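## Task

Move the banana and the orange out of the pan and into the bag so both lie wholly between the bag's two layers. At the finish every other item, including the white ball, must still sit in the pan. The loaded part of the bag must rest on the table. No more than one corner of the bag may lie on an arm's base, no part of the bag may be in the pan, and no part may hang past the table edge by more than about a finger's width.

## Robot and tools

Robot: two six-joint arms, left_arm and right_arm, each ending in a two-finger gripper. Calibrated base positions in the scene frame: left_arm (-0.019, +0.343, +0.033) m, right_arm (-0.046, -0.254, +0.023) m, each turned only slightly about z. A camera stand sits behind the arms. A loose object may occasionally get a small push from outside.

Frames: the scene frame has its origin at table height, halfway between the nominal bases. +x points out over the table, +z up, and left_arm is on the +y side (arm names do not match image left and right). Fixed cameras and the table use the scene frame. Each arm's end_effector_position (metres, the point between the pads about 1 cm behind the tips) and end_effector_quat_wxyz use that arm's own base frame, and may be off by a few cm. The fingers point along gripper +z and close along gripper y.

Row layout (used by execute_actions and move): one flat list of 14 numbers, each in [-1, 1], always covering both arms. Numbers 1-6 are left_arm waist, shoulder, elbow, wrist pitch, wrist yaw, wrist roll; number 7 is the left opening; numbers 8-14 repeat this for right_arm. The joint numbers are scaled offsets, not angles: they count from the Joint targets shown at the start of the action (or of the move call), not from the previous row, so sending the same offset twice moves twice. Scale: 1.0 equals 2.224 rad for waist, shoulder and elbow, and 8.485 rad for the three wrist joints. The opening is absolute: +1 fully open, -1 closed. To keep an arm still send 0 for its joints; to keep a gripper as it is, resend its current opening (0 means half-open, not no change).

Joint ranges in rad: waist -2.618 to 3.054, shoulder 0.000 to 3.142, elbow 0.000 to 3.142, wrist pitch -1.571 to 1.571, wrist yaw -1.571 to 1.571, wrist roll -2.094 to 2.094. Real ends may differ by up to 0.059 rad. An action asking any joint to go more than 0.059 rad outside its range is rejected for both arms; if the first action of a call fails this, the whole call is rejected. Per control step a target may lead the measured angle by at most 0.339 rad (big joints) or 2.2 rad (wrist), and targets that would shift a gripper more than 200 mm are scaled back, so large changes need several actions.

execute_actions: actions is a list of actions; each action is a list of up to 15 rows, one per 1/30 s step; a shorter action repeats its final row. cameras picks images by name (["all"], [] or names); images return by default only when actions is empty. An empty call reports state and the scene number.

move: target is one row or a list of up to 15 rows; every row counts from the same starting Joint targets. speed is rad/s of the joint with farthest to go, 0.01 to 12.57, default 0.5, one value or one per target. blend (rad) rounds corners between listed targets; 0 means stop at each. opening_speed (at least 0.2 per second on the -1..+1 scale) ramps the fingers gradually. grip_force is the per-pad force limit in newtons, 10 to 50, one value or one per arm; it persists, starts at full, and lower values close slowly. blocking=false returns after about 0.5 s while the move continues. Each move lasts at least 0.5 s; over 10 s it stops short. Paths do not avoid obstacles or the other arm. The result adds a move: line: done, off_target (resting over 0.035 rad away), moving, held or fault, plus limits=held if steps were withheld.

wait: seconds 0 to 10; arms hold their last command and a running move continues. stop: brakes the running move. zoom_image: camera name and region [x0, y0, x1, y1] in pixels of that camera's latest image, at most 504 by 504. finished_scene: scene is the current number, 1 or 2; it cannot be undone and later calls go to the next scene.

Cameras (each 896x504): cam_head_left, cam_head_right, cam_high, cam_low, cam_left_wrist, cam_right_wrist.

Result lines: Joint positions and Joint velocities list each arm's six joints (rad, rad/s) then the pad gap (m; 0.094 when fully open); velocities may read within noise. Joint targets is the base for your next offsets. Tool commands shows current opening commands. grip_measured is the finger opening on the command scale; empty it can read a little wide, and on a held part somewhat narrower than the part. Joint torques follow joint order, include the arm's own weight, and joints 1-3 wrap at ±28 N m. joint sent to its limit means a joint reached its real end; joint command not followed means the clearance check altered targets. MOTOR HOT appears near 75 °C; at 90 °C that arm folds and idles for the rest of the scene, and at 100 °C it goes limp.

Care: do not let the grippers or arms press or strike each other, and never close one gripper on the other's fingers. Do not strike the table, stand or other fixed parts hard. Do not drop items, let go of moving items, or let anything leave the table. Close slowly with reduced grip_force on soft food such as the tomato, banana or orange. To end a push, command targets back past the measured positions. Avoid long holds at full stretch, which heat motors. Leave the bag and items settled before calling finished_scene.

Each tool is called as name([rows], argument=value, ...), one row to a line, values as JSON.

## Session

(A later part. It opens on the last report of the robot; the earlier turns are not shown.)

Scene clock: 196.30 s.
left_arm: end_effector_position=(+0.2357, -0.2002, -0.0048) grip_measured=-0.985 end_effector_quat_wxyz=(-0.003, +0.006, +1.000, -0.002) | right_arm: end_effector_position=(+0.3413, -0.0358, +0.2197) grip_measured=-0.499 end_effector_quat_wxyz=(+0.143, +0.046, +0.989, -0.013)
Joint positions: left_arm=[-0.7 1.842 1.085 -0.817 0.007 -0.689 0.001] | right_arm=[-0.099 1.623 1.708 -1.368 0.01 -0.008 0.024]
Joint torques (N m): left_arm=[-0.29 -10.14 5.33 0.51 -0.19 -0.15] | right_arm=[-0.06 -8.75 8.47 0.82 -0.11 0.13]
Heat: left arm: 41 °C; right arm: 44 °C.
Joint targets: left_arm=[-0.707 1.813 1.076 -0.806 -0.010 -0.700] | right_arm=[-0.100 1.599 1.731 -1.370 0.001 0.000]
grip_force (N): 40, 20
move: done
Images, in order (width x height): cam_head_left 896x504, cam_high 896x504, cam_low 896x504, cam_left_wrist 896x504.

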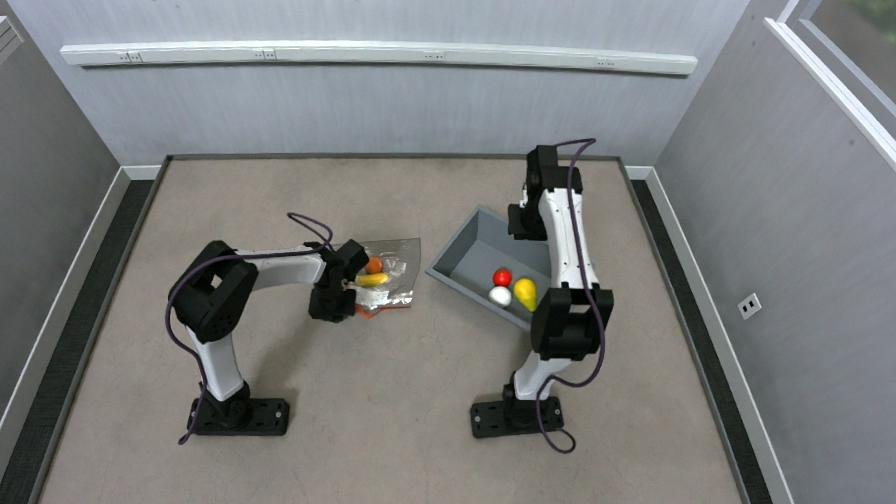

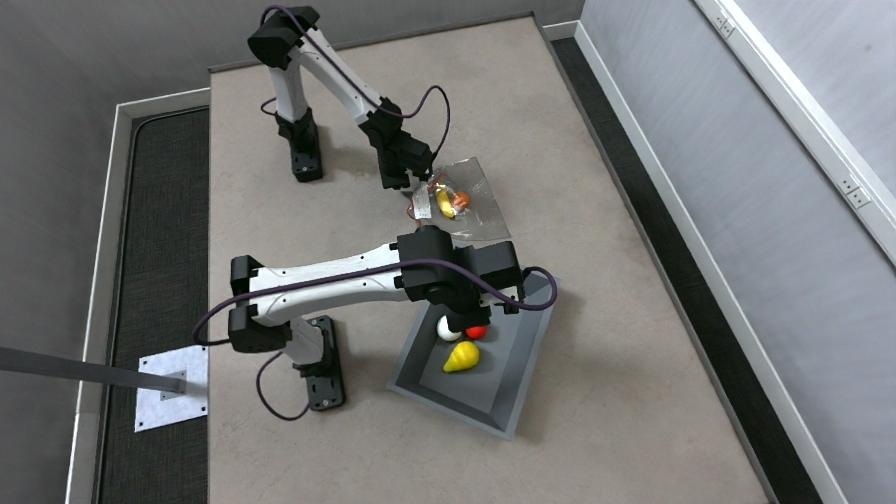

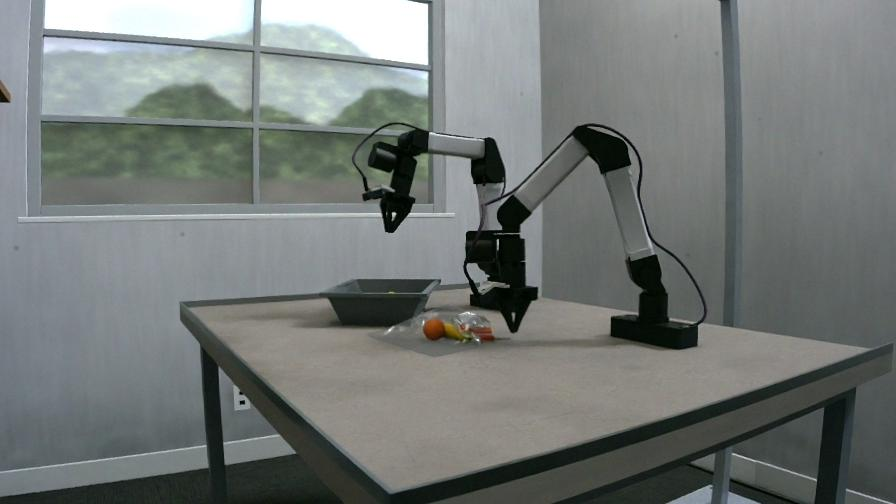

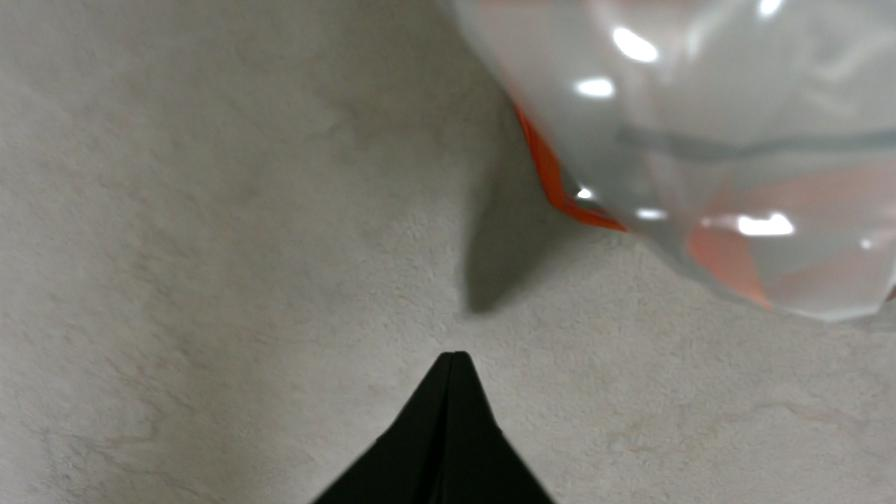

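move([
  [0,-0.0378,0.1,-0.04,0,0,-1,0,0,0,0,0,0,-0.5],
  [0.0616,0.1156,0.3930,-0.0754,0.0012,0.0159,-0.4,0,0,0,0,0,0,-0.5],
], speed=0.6, blend=[0.1,0], cameras=["cam_left_wrist","cam_low"])

zoom_image(camera="cam_left_wrist", region=[250, 50, 650, 300])

zoom_image(camera="cam_low", region=[370, 290, 510, 360])

Scene clock: 199.47 s.
left_arm: end_effector_position=(+0.3322, -0.2156, +0.1297) grip_measured=-0.402 end_effector_quat_wxyz=(+0.005, -0.002, +1.000, -0.007) | right_arm: end_effector_position=(+0.3413, -0.0358, +0.2197) grip_measured=-0.499 end_effector_quat_wxyz=(+0.143, +0.046, +0.989, -0.013)
Joint positions: left_arm=[-0.573 2.05 1.929 -1.434 0.007 -0.576 0.028] | right_arm=[-0.099 1.623 1.708 -1.368 0.01 -0.008 0.024]
Joint torques (N m): left_arm=[0.5 -8.79 9.07 0.3 -0.08 0.05] | right_arm=[-0.08 -8.75 8.44 0.82 -0.11 0.13]
Heat: left arm: 41 °C; right arm: 44 °C.
Joint targets: left_arm=[-0.569 2.070 1.950 -1.446 0.001 -0.565] | right_arm=[-0.100 1.599 1.731 -1.370 0.001 0.000]
grip_force (N): 40, 20
move: done
Images, in order (width x height): cam_low 896x504, cam_left_wrist 896x504.

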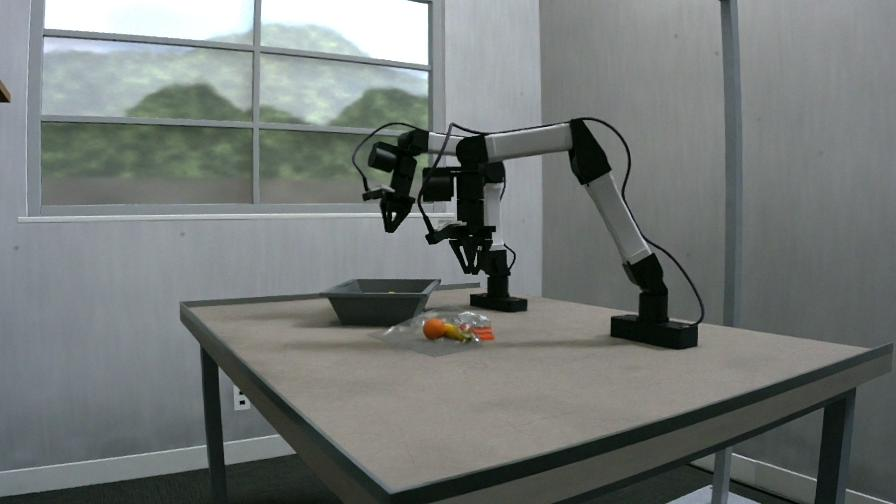

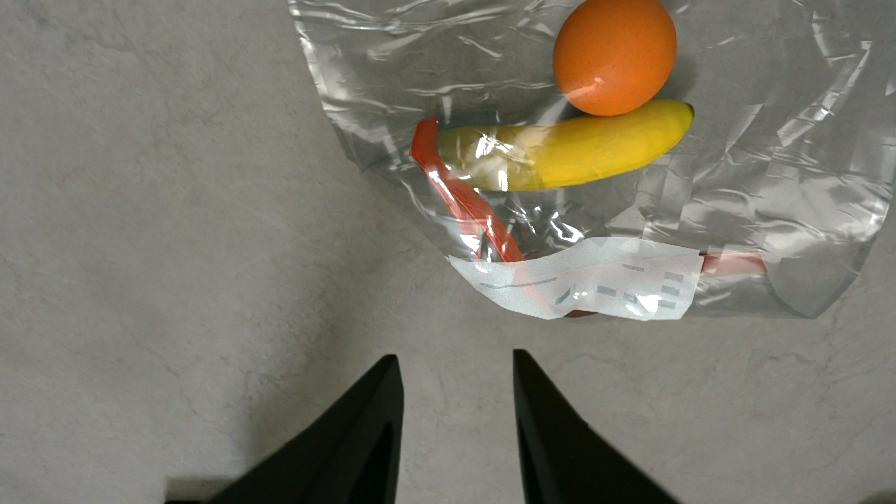

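Scaled by 1.260 from the camera's 896x504 image, which has a finer 1280x720 frame.

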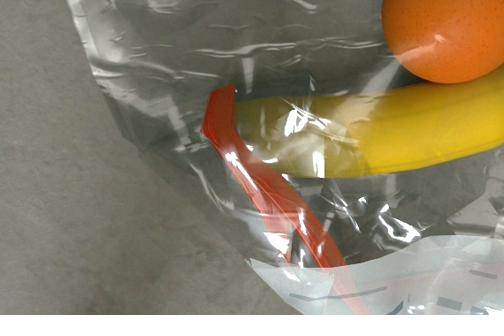

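Scaled by 3.600 from the camera's 896x504 image, which has a finer 1280x720 frame.

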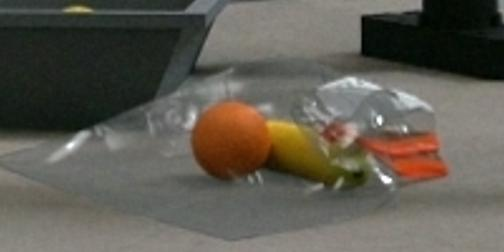

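move([
  [-0.0387,-0.0279,-0.2055,0.0481,0,-0.0854,-0.55,0,0,0,0,0,0,-0.5],
  [-0.0387,0.0139,-0.2536,0.0695,0,-0.0854,-0.55,0,0,0,0,0,0,-0.5],
], speed=[0.6,0.25], blend=[0.04,0], cameras=["cam_left_wrist"])

Scene clock: 203.90 s.
left_arm: end_effector_position=(+0.3008, -0.2301, -0.0136) grip_measured=-0.548 end_effector_quat_wxyz=(-0.001, -0.309, +0.951, -0.005) | right_arm: end_effector_position=(+0.3413, -0.0358, +0.2197) grip_measured=-0.499 end_effector_quat_wxyz=(+0.143, +0.046, +0.989, -0.013)
Joint positions: left_arm=[-0.65 2.083 1.395 -0.875 0.007 -1.279 0.021] | right_arm=[-0.099 1.623 1.708 -1.368 0.01 -0.008 0.024]
Joint torques (N m): left_arm=[-0.23 -8.68 5.41 0.58 -0.11 -0.15] | right_arm=[-0.06 -8.76 8.47 0.82 -0.11 0.13]
Heat: left arm: 42 °C; right arm: 44 °C.
Joint targets: left_arm=[-0.655 2.101 1.386 -0.856 0.001 -1.290] | right_arm=[-0.100 1.599 1.731 -1.370 0.001 0.000]
grip_force (N): 40, 20
move: done
Images, in order (width x height): cam_left_wrist 896x504.

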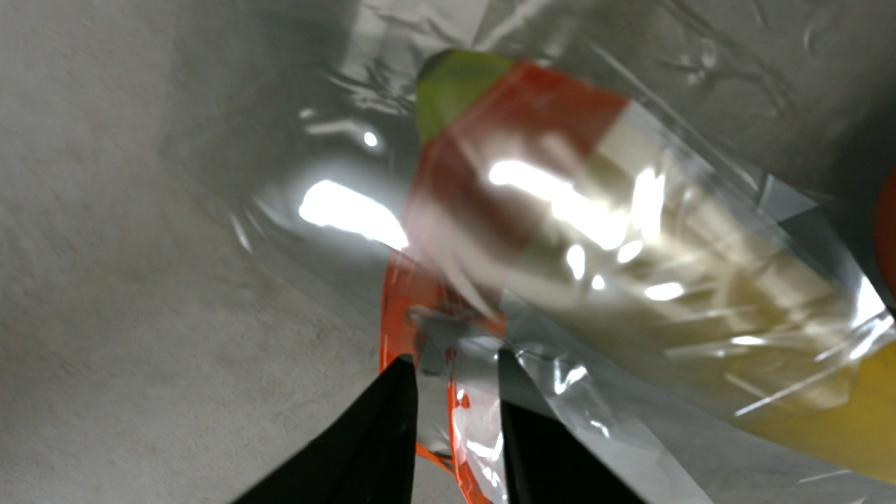

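move([
  [0.0247,-0.0337,0.0270,-0.0141,0,0,-0.4,0,0,0,0,0,0,-0.5],
  [0.0013,-0.0076,-0.0090,0.0004,0,0,-0.4,0,0,0,0,0,0,-0.5],
  [0.0013,-0.0076,-0.0090,0.0004,0,0,-1,0,0,0,0,0,0,-0.5],
], speed=[0.4,0.25,0.25], grip_force=[50,20], opening_speed=0.8, cameras=["cam_left_wrist"])

Scene clock: 208.10 s.
left_arm: end_effector_position=(+0.2993, -0.2284, -0.0126) grip_measured=-0.985 end_effector_quat_wxyz=(+0.002, -0.310, +0.951, -0.008) | right_arm: end_effector_position=(+0.3413, -0.0358, +0.2197) grip_measured=-0.499 end_effector_quat_wxyz=(+0.143, +0.046, +0.989, -0.013)
Joint positions: left_arm=[-0.649 2.067 1.375 -0.863 0.007 -1.279 0.001] | right_arm=[-0.099 1.623 1.708 -1.368 0.01 -0.008 0.024]
Joint torques (N m): left_arm=[-0.08 -8.66 5.46 0.51 -0.11 -0.15] | right_arm=[-0.08 -8.73 8.46 0.81 -0.11 0.13]
Heat: left arm: 42 °C; right arm: 43 °C.
Joint targets: left_arm=[-0.653 2.084 1.366 -0.853 0.001 -1.290] | right_arm=[-0.100 1.599 1.731 -1.370 0.001 0.000]
grip_force (N): 50, 20
move: done
Images, in order (width x height): cam_left_wrist 896x504.

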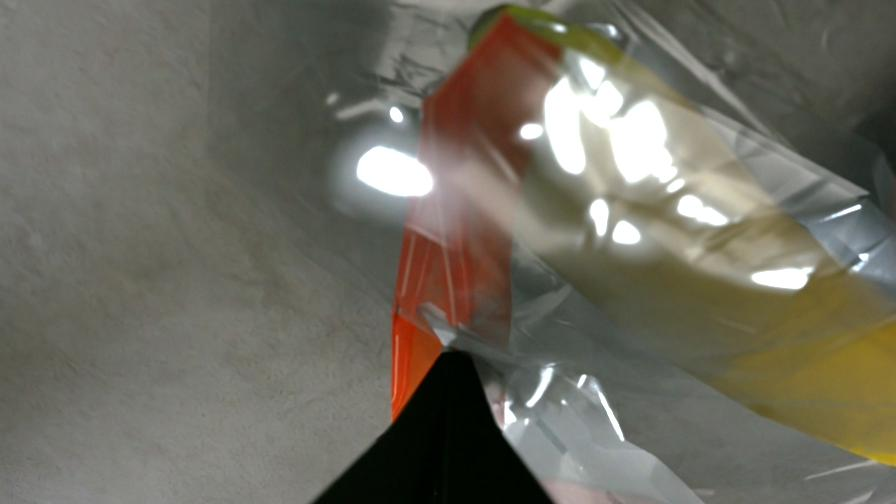

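move(target=[0.0058,-0.0764,0.0243,-0.0224,0,0,-1,0,0,0,0,0,0,-0.5], speed=0.25, cameras=["cam_left_wrist","cam_low","cam_head_left"])

zoom_image(camera="cam_low", region=[370, 290, 510, 360])

zoom_image(camera="cam_head_left", region=[310, 210, 440, 330])

Scene clock: 209.87 s.
left_arm: end_effector_position=(+0.2841, -0.2169, +0.0386) grip_measured=-0.985 end_effector_quat_wxyz=(-0.001, -0.310, +0.951, -0.004) | right_arm: end_effector_position=(+0.3413, -0.0358, +0.2197) grip_measured=-0.499 end_effector_quat_wxyz=(+0.143, +0.046, +0.989, -0.013)
Joint positions: left_arm=[-0.649 1.938 1.403 -1.031 0.007 -1.279 0.001] | right_arm=[-0.099 1.623 1.708 -1.368 0.01 -0.008 0.024]
Joint torques (N m): left_arm=[0.88 -11.04 8.35 0.22 -0.12 -0.14] | right_arm=[-0.06 -8.75 8.47 0.81 -0.11 0.13]
Heat: left arm: 42 °C; right arm: 43 °C.
Joint targets: left_arm=[-0.640 1.914 1.420 -1.043 0.001 -1.290] | right_arm=[-0.100 1.599 1.731 -1.370 0.001 0.000]
grip_force (N): 50, 20
move: done
Images, in order (width x height): cam_head_left 896x504, cam_low 896x504, cam_left_wrist 896x504.

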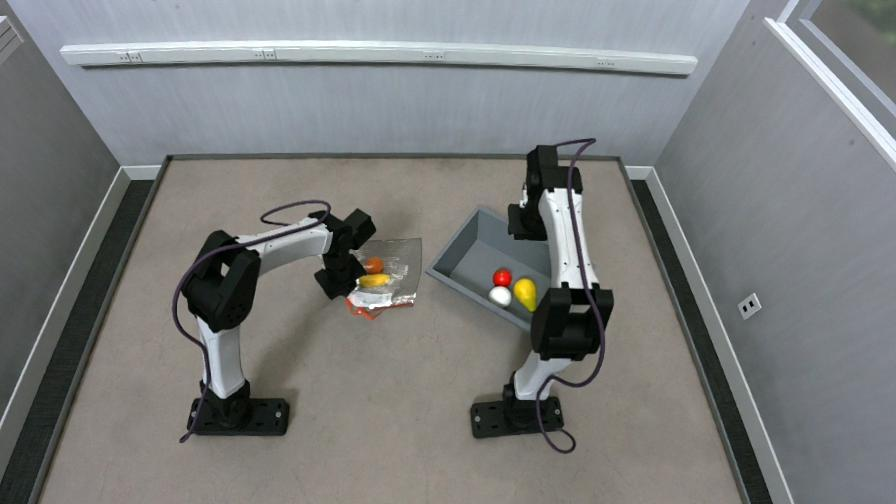

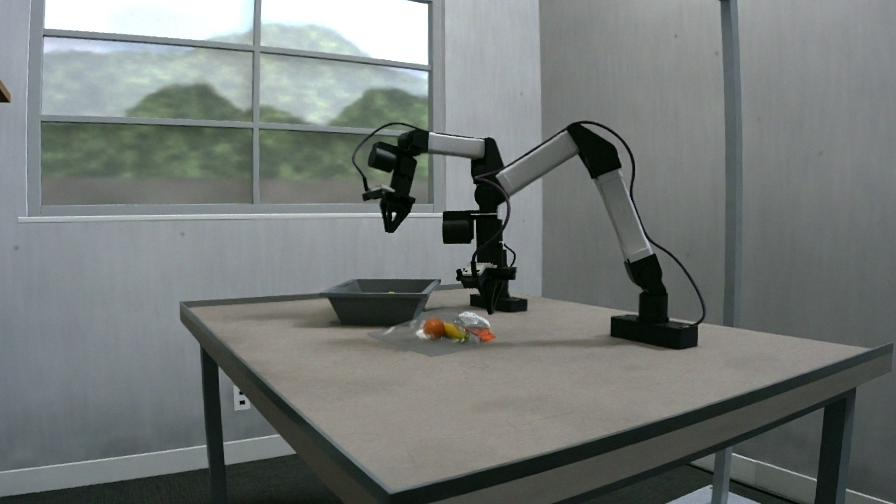

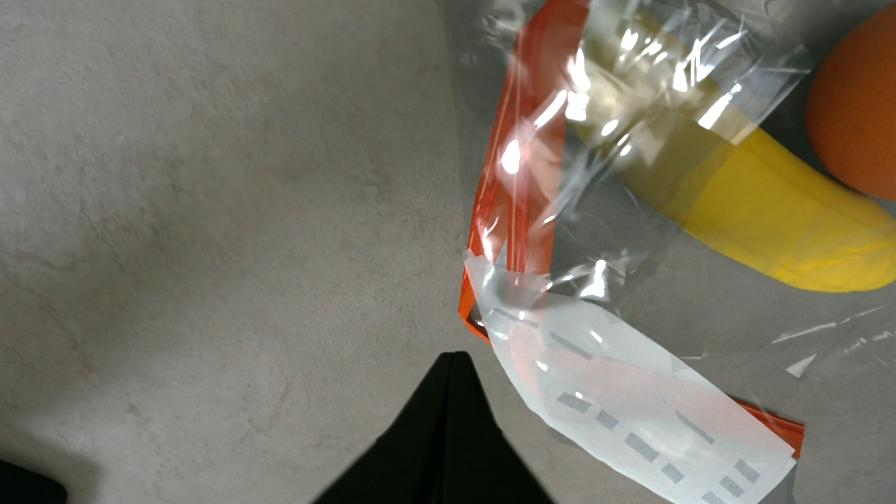

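Scaled by 3.600 from the camera's 896x504 image, which has a finer 1280x720 frame.

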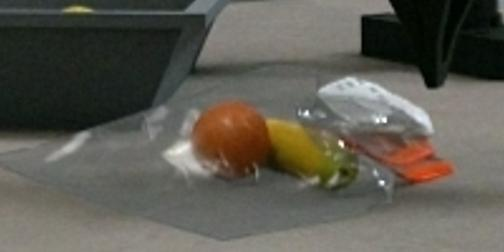

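Scaled by 3.877 from the camera's 896x504 image, which has a finer 1280x720 frame.

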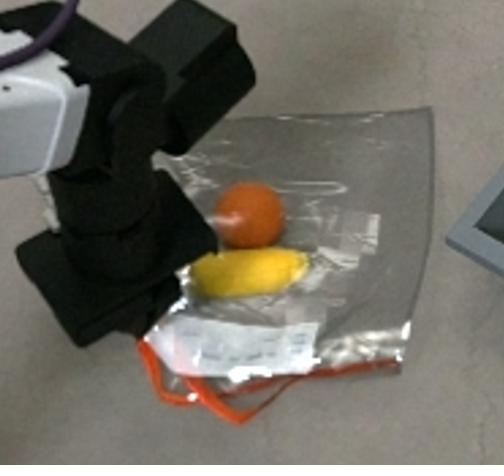

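move(target=[0.35,0,0.05,0,0,0,-1,0,0,0,0,0,0,-0.5], speed=0.8, cameras=["cam_low","cam_head_left","cam_high","cam_head_right"])

zoom_image(camera="cam_head_left", region=[315, 230, 425, 330])

zoom_image(camera="cam_high", region=[390, 145, 520, 255])

zoom_image(camera="cam_low", region=[370, 290, 510, 360])

Scene clock: 211.57 s.
left_arm: end_effector_position=(+0.3862, +0.0566, +0.0667) grip_measured=-0.985 end_effector_quat_wxyz=(+0.046, -0.653, +0.755, -0.032) | right_arm: end_effector_position=(+0.3413, -0.0358, +0.2197) grip_measured=-0.499 end_effector_quat_wxyz=(+0.143, +0.046, +0.989, -0.013)
Joint positions: left_arm=[0.147 1.938 1.511 -1.033 0.004 -1.279 0.001] | right_arm=[-0.099 1.623 1.708 -1.368 0.01 -0.008 0.024]
Joint torques (N m): left_arm=[-0.44 -11.33 9.05 0.51 -0.1 -0.13] | right_arm=[-0.06 -8.76 8.49 0.81 -0.11 0.13]
Heat: left arm: 43 °C; right arm: 43 °C.
Joint targets: left_arm=[0.139 1.914 1.531 -1.043 0.000 -1.290] | right_arm=[-0.100 1.599 1.731 -1.370 0.001 0.000]
grip_force (N): 50, 20
move: done
Images, in order (width x height): cam_head_left 896x504, cam_head_right 896x504, cam_high 896x504, cam_low 896x504.

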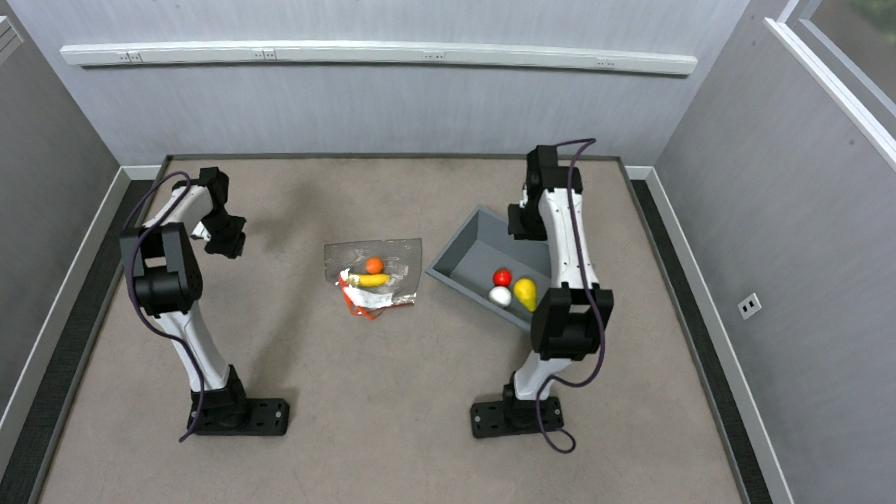

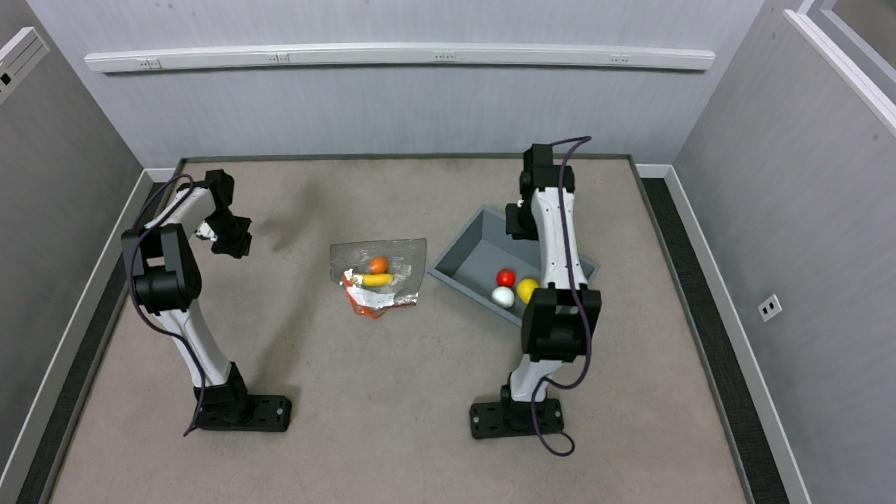

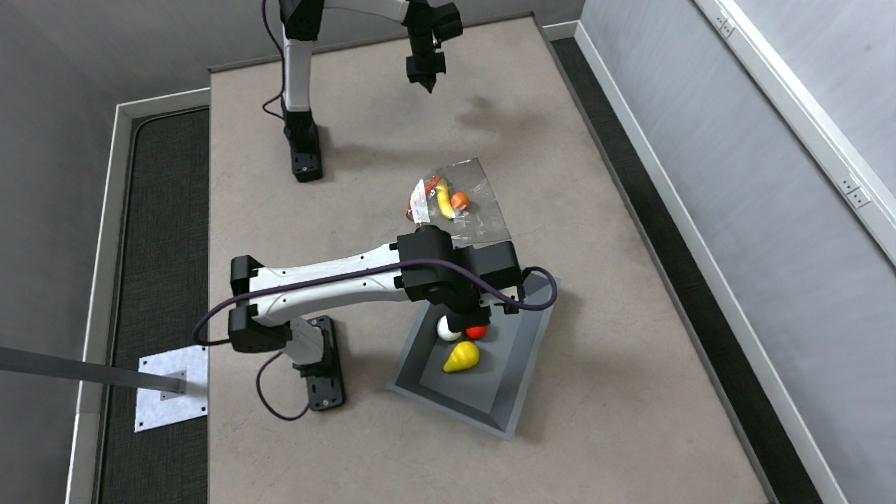

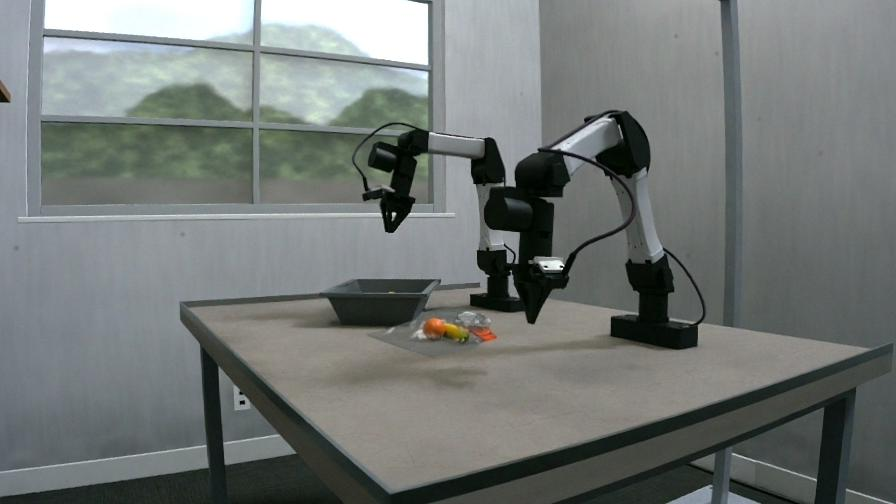

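Scaled by 4.582 from the camera's 896x504 image, which has a finer 1280x720 frame.

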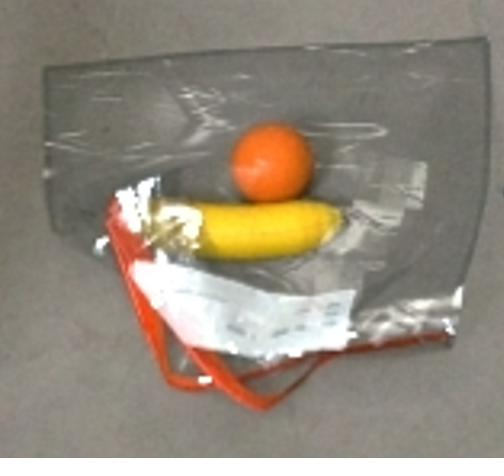

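Scaled by 3.877 from the camera's 896x504 image, which has a finer 1280x720 frame.

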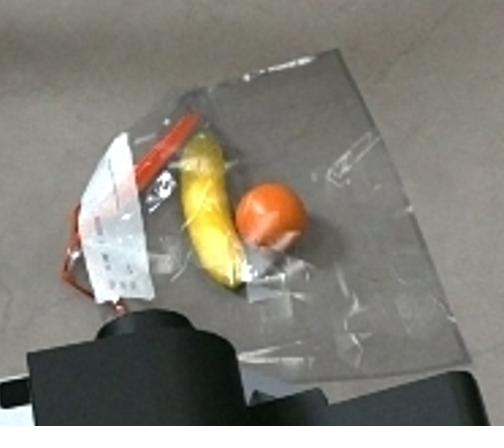

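Scaled by 3.600 from the camera's 896x504 image, which has a finer 1280x720 frame.

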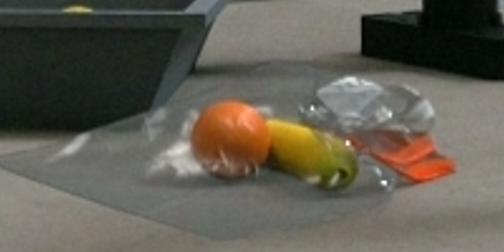

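finished_scene(scene=2)

The scene is finished: the task was done.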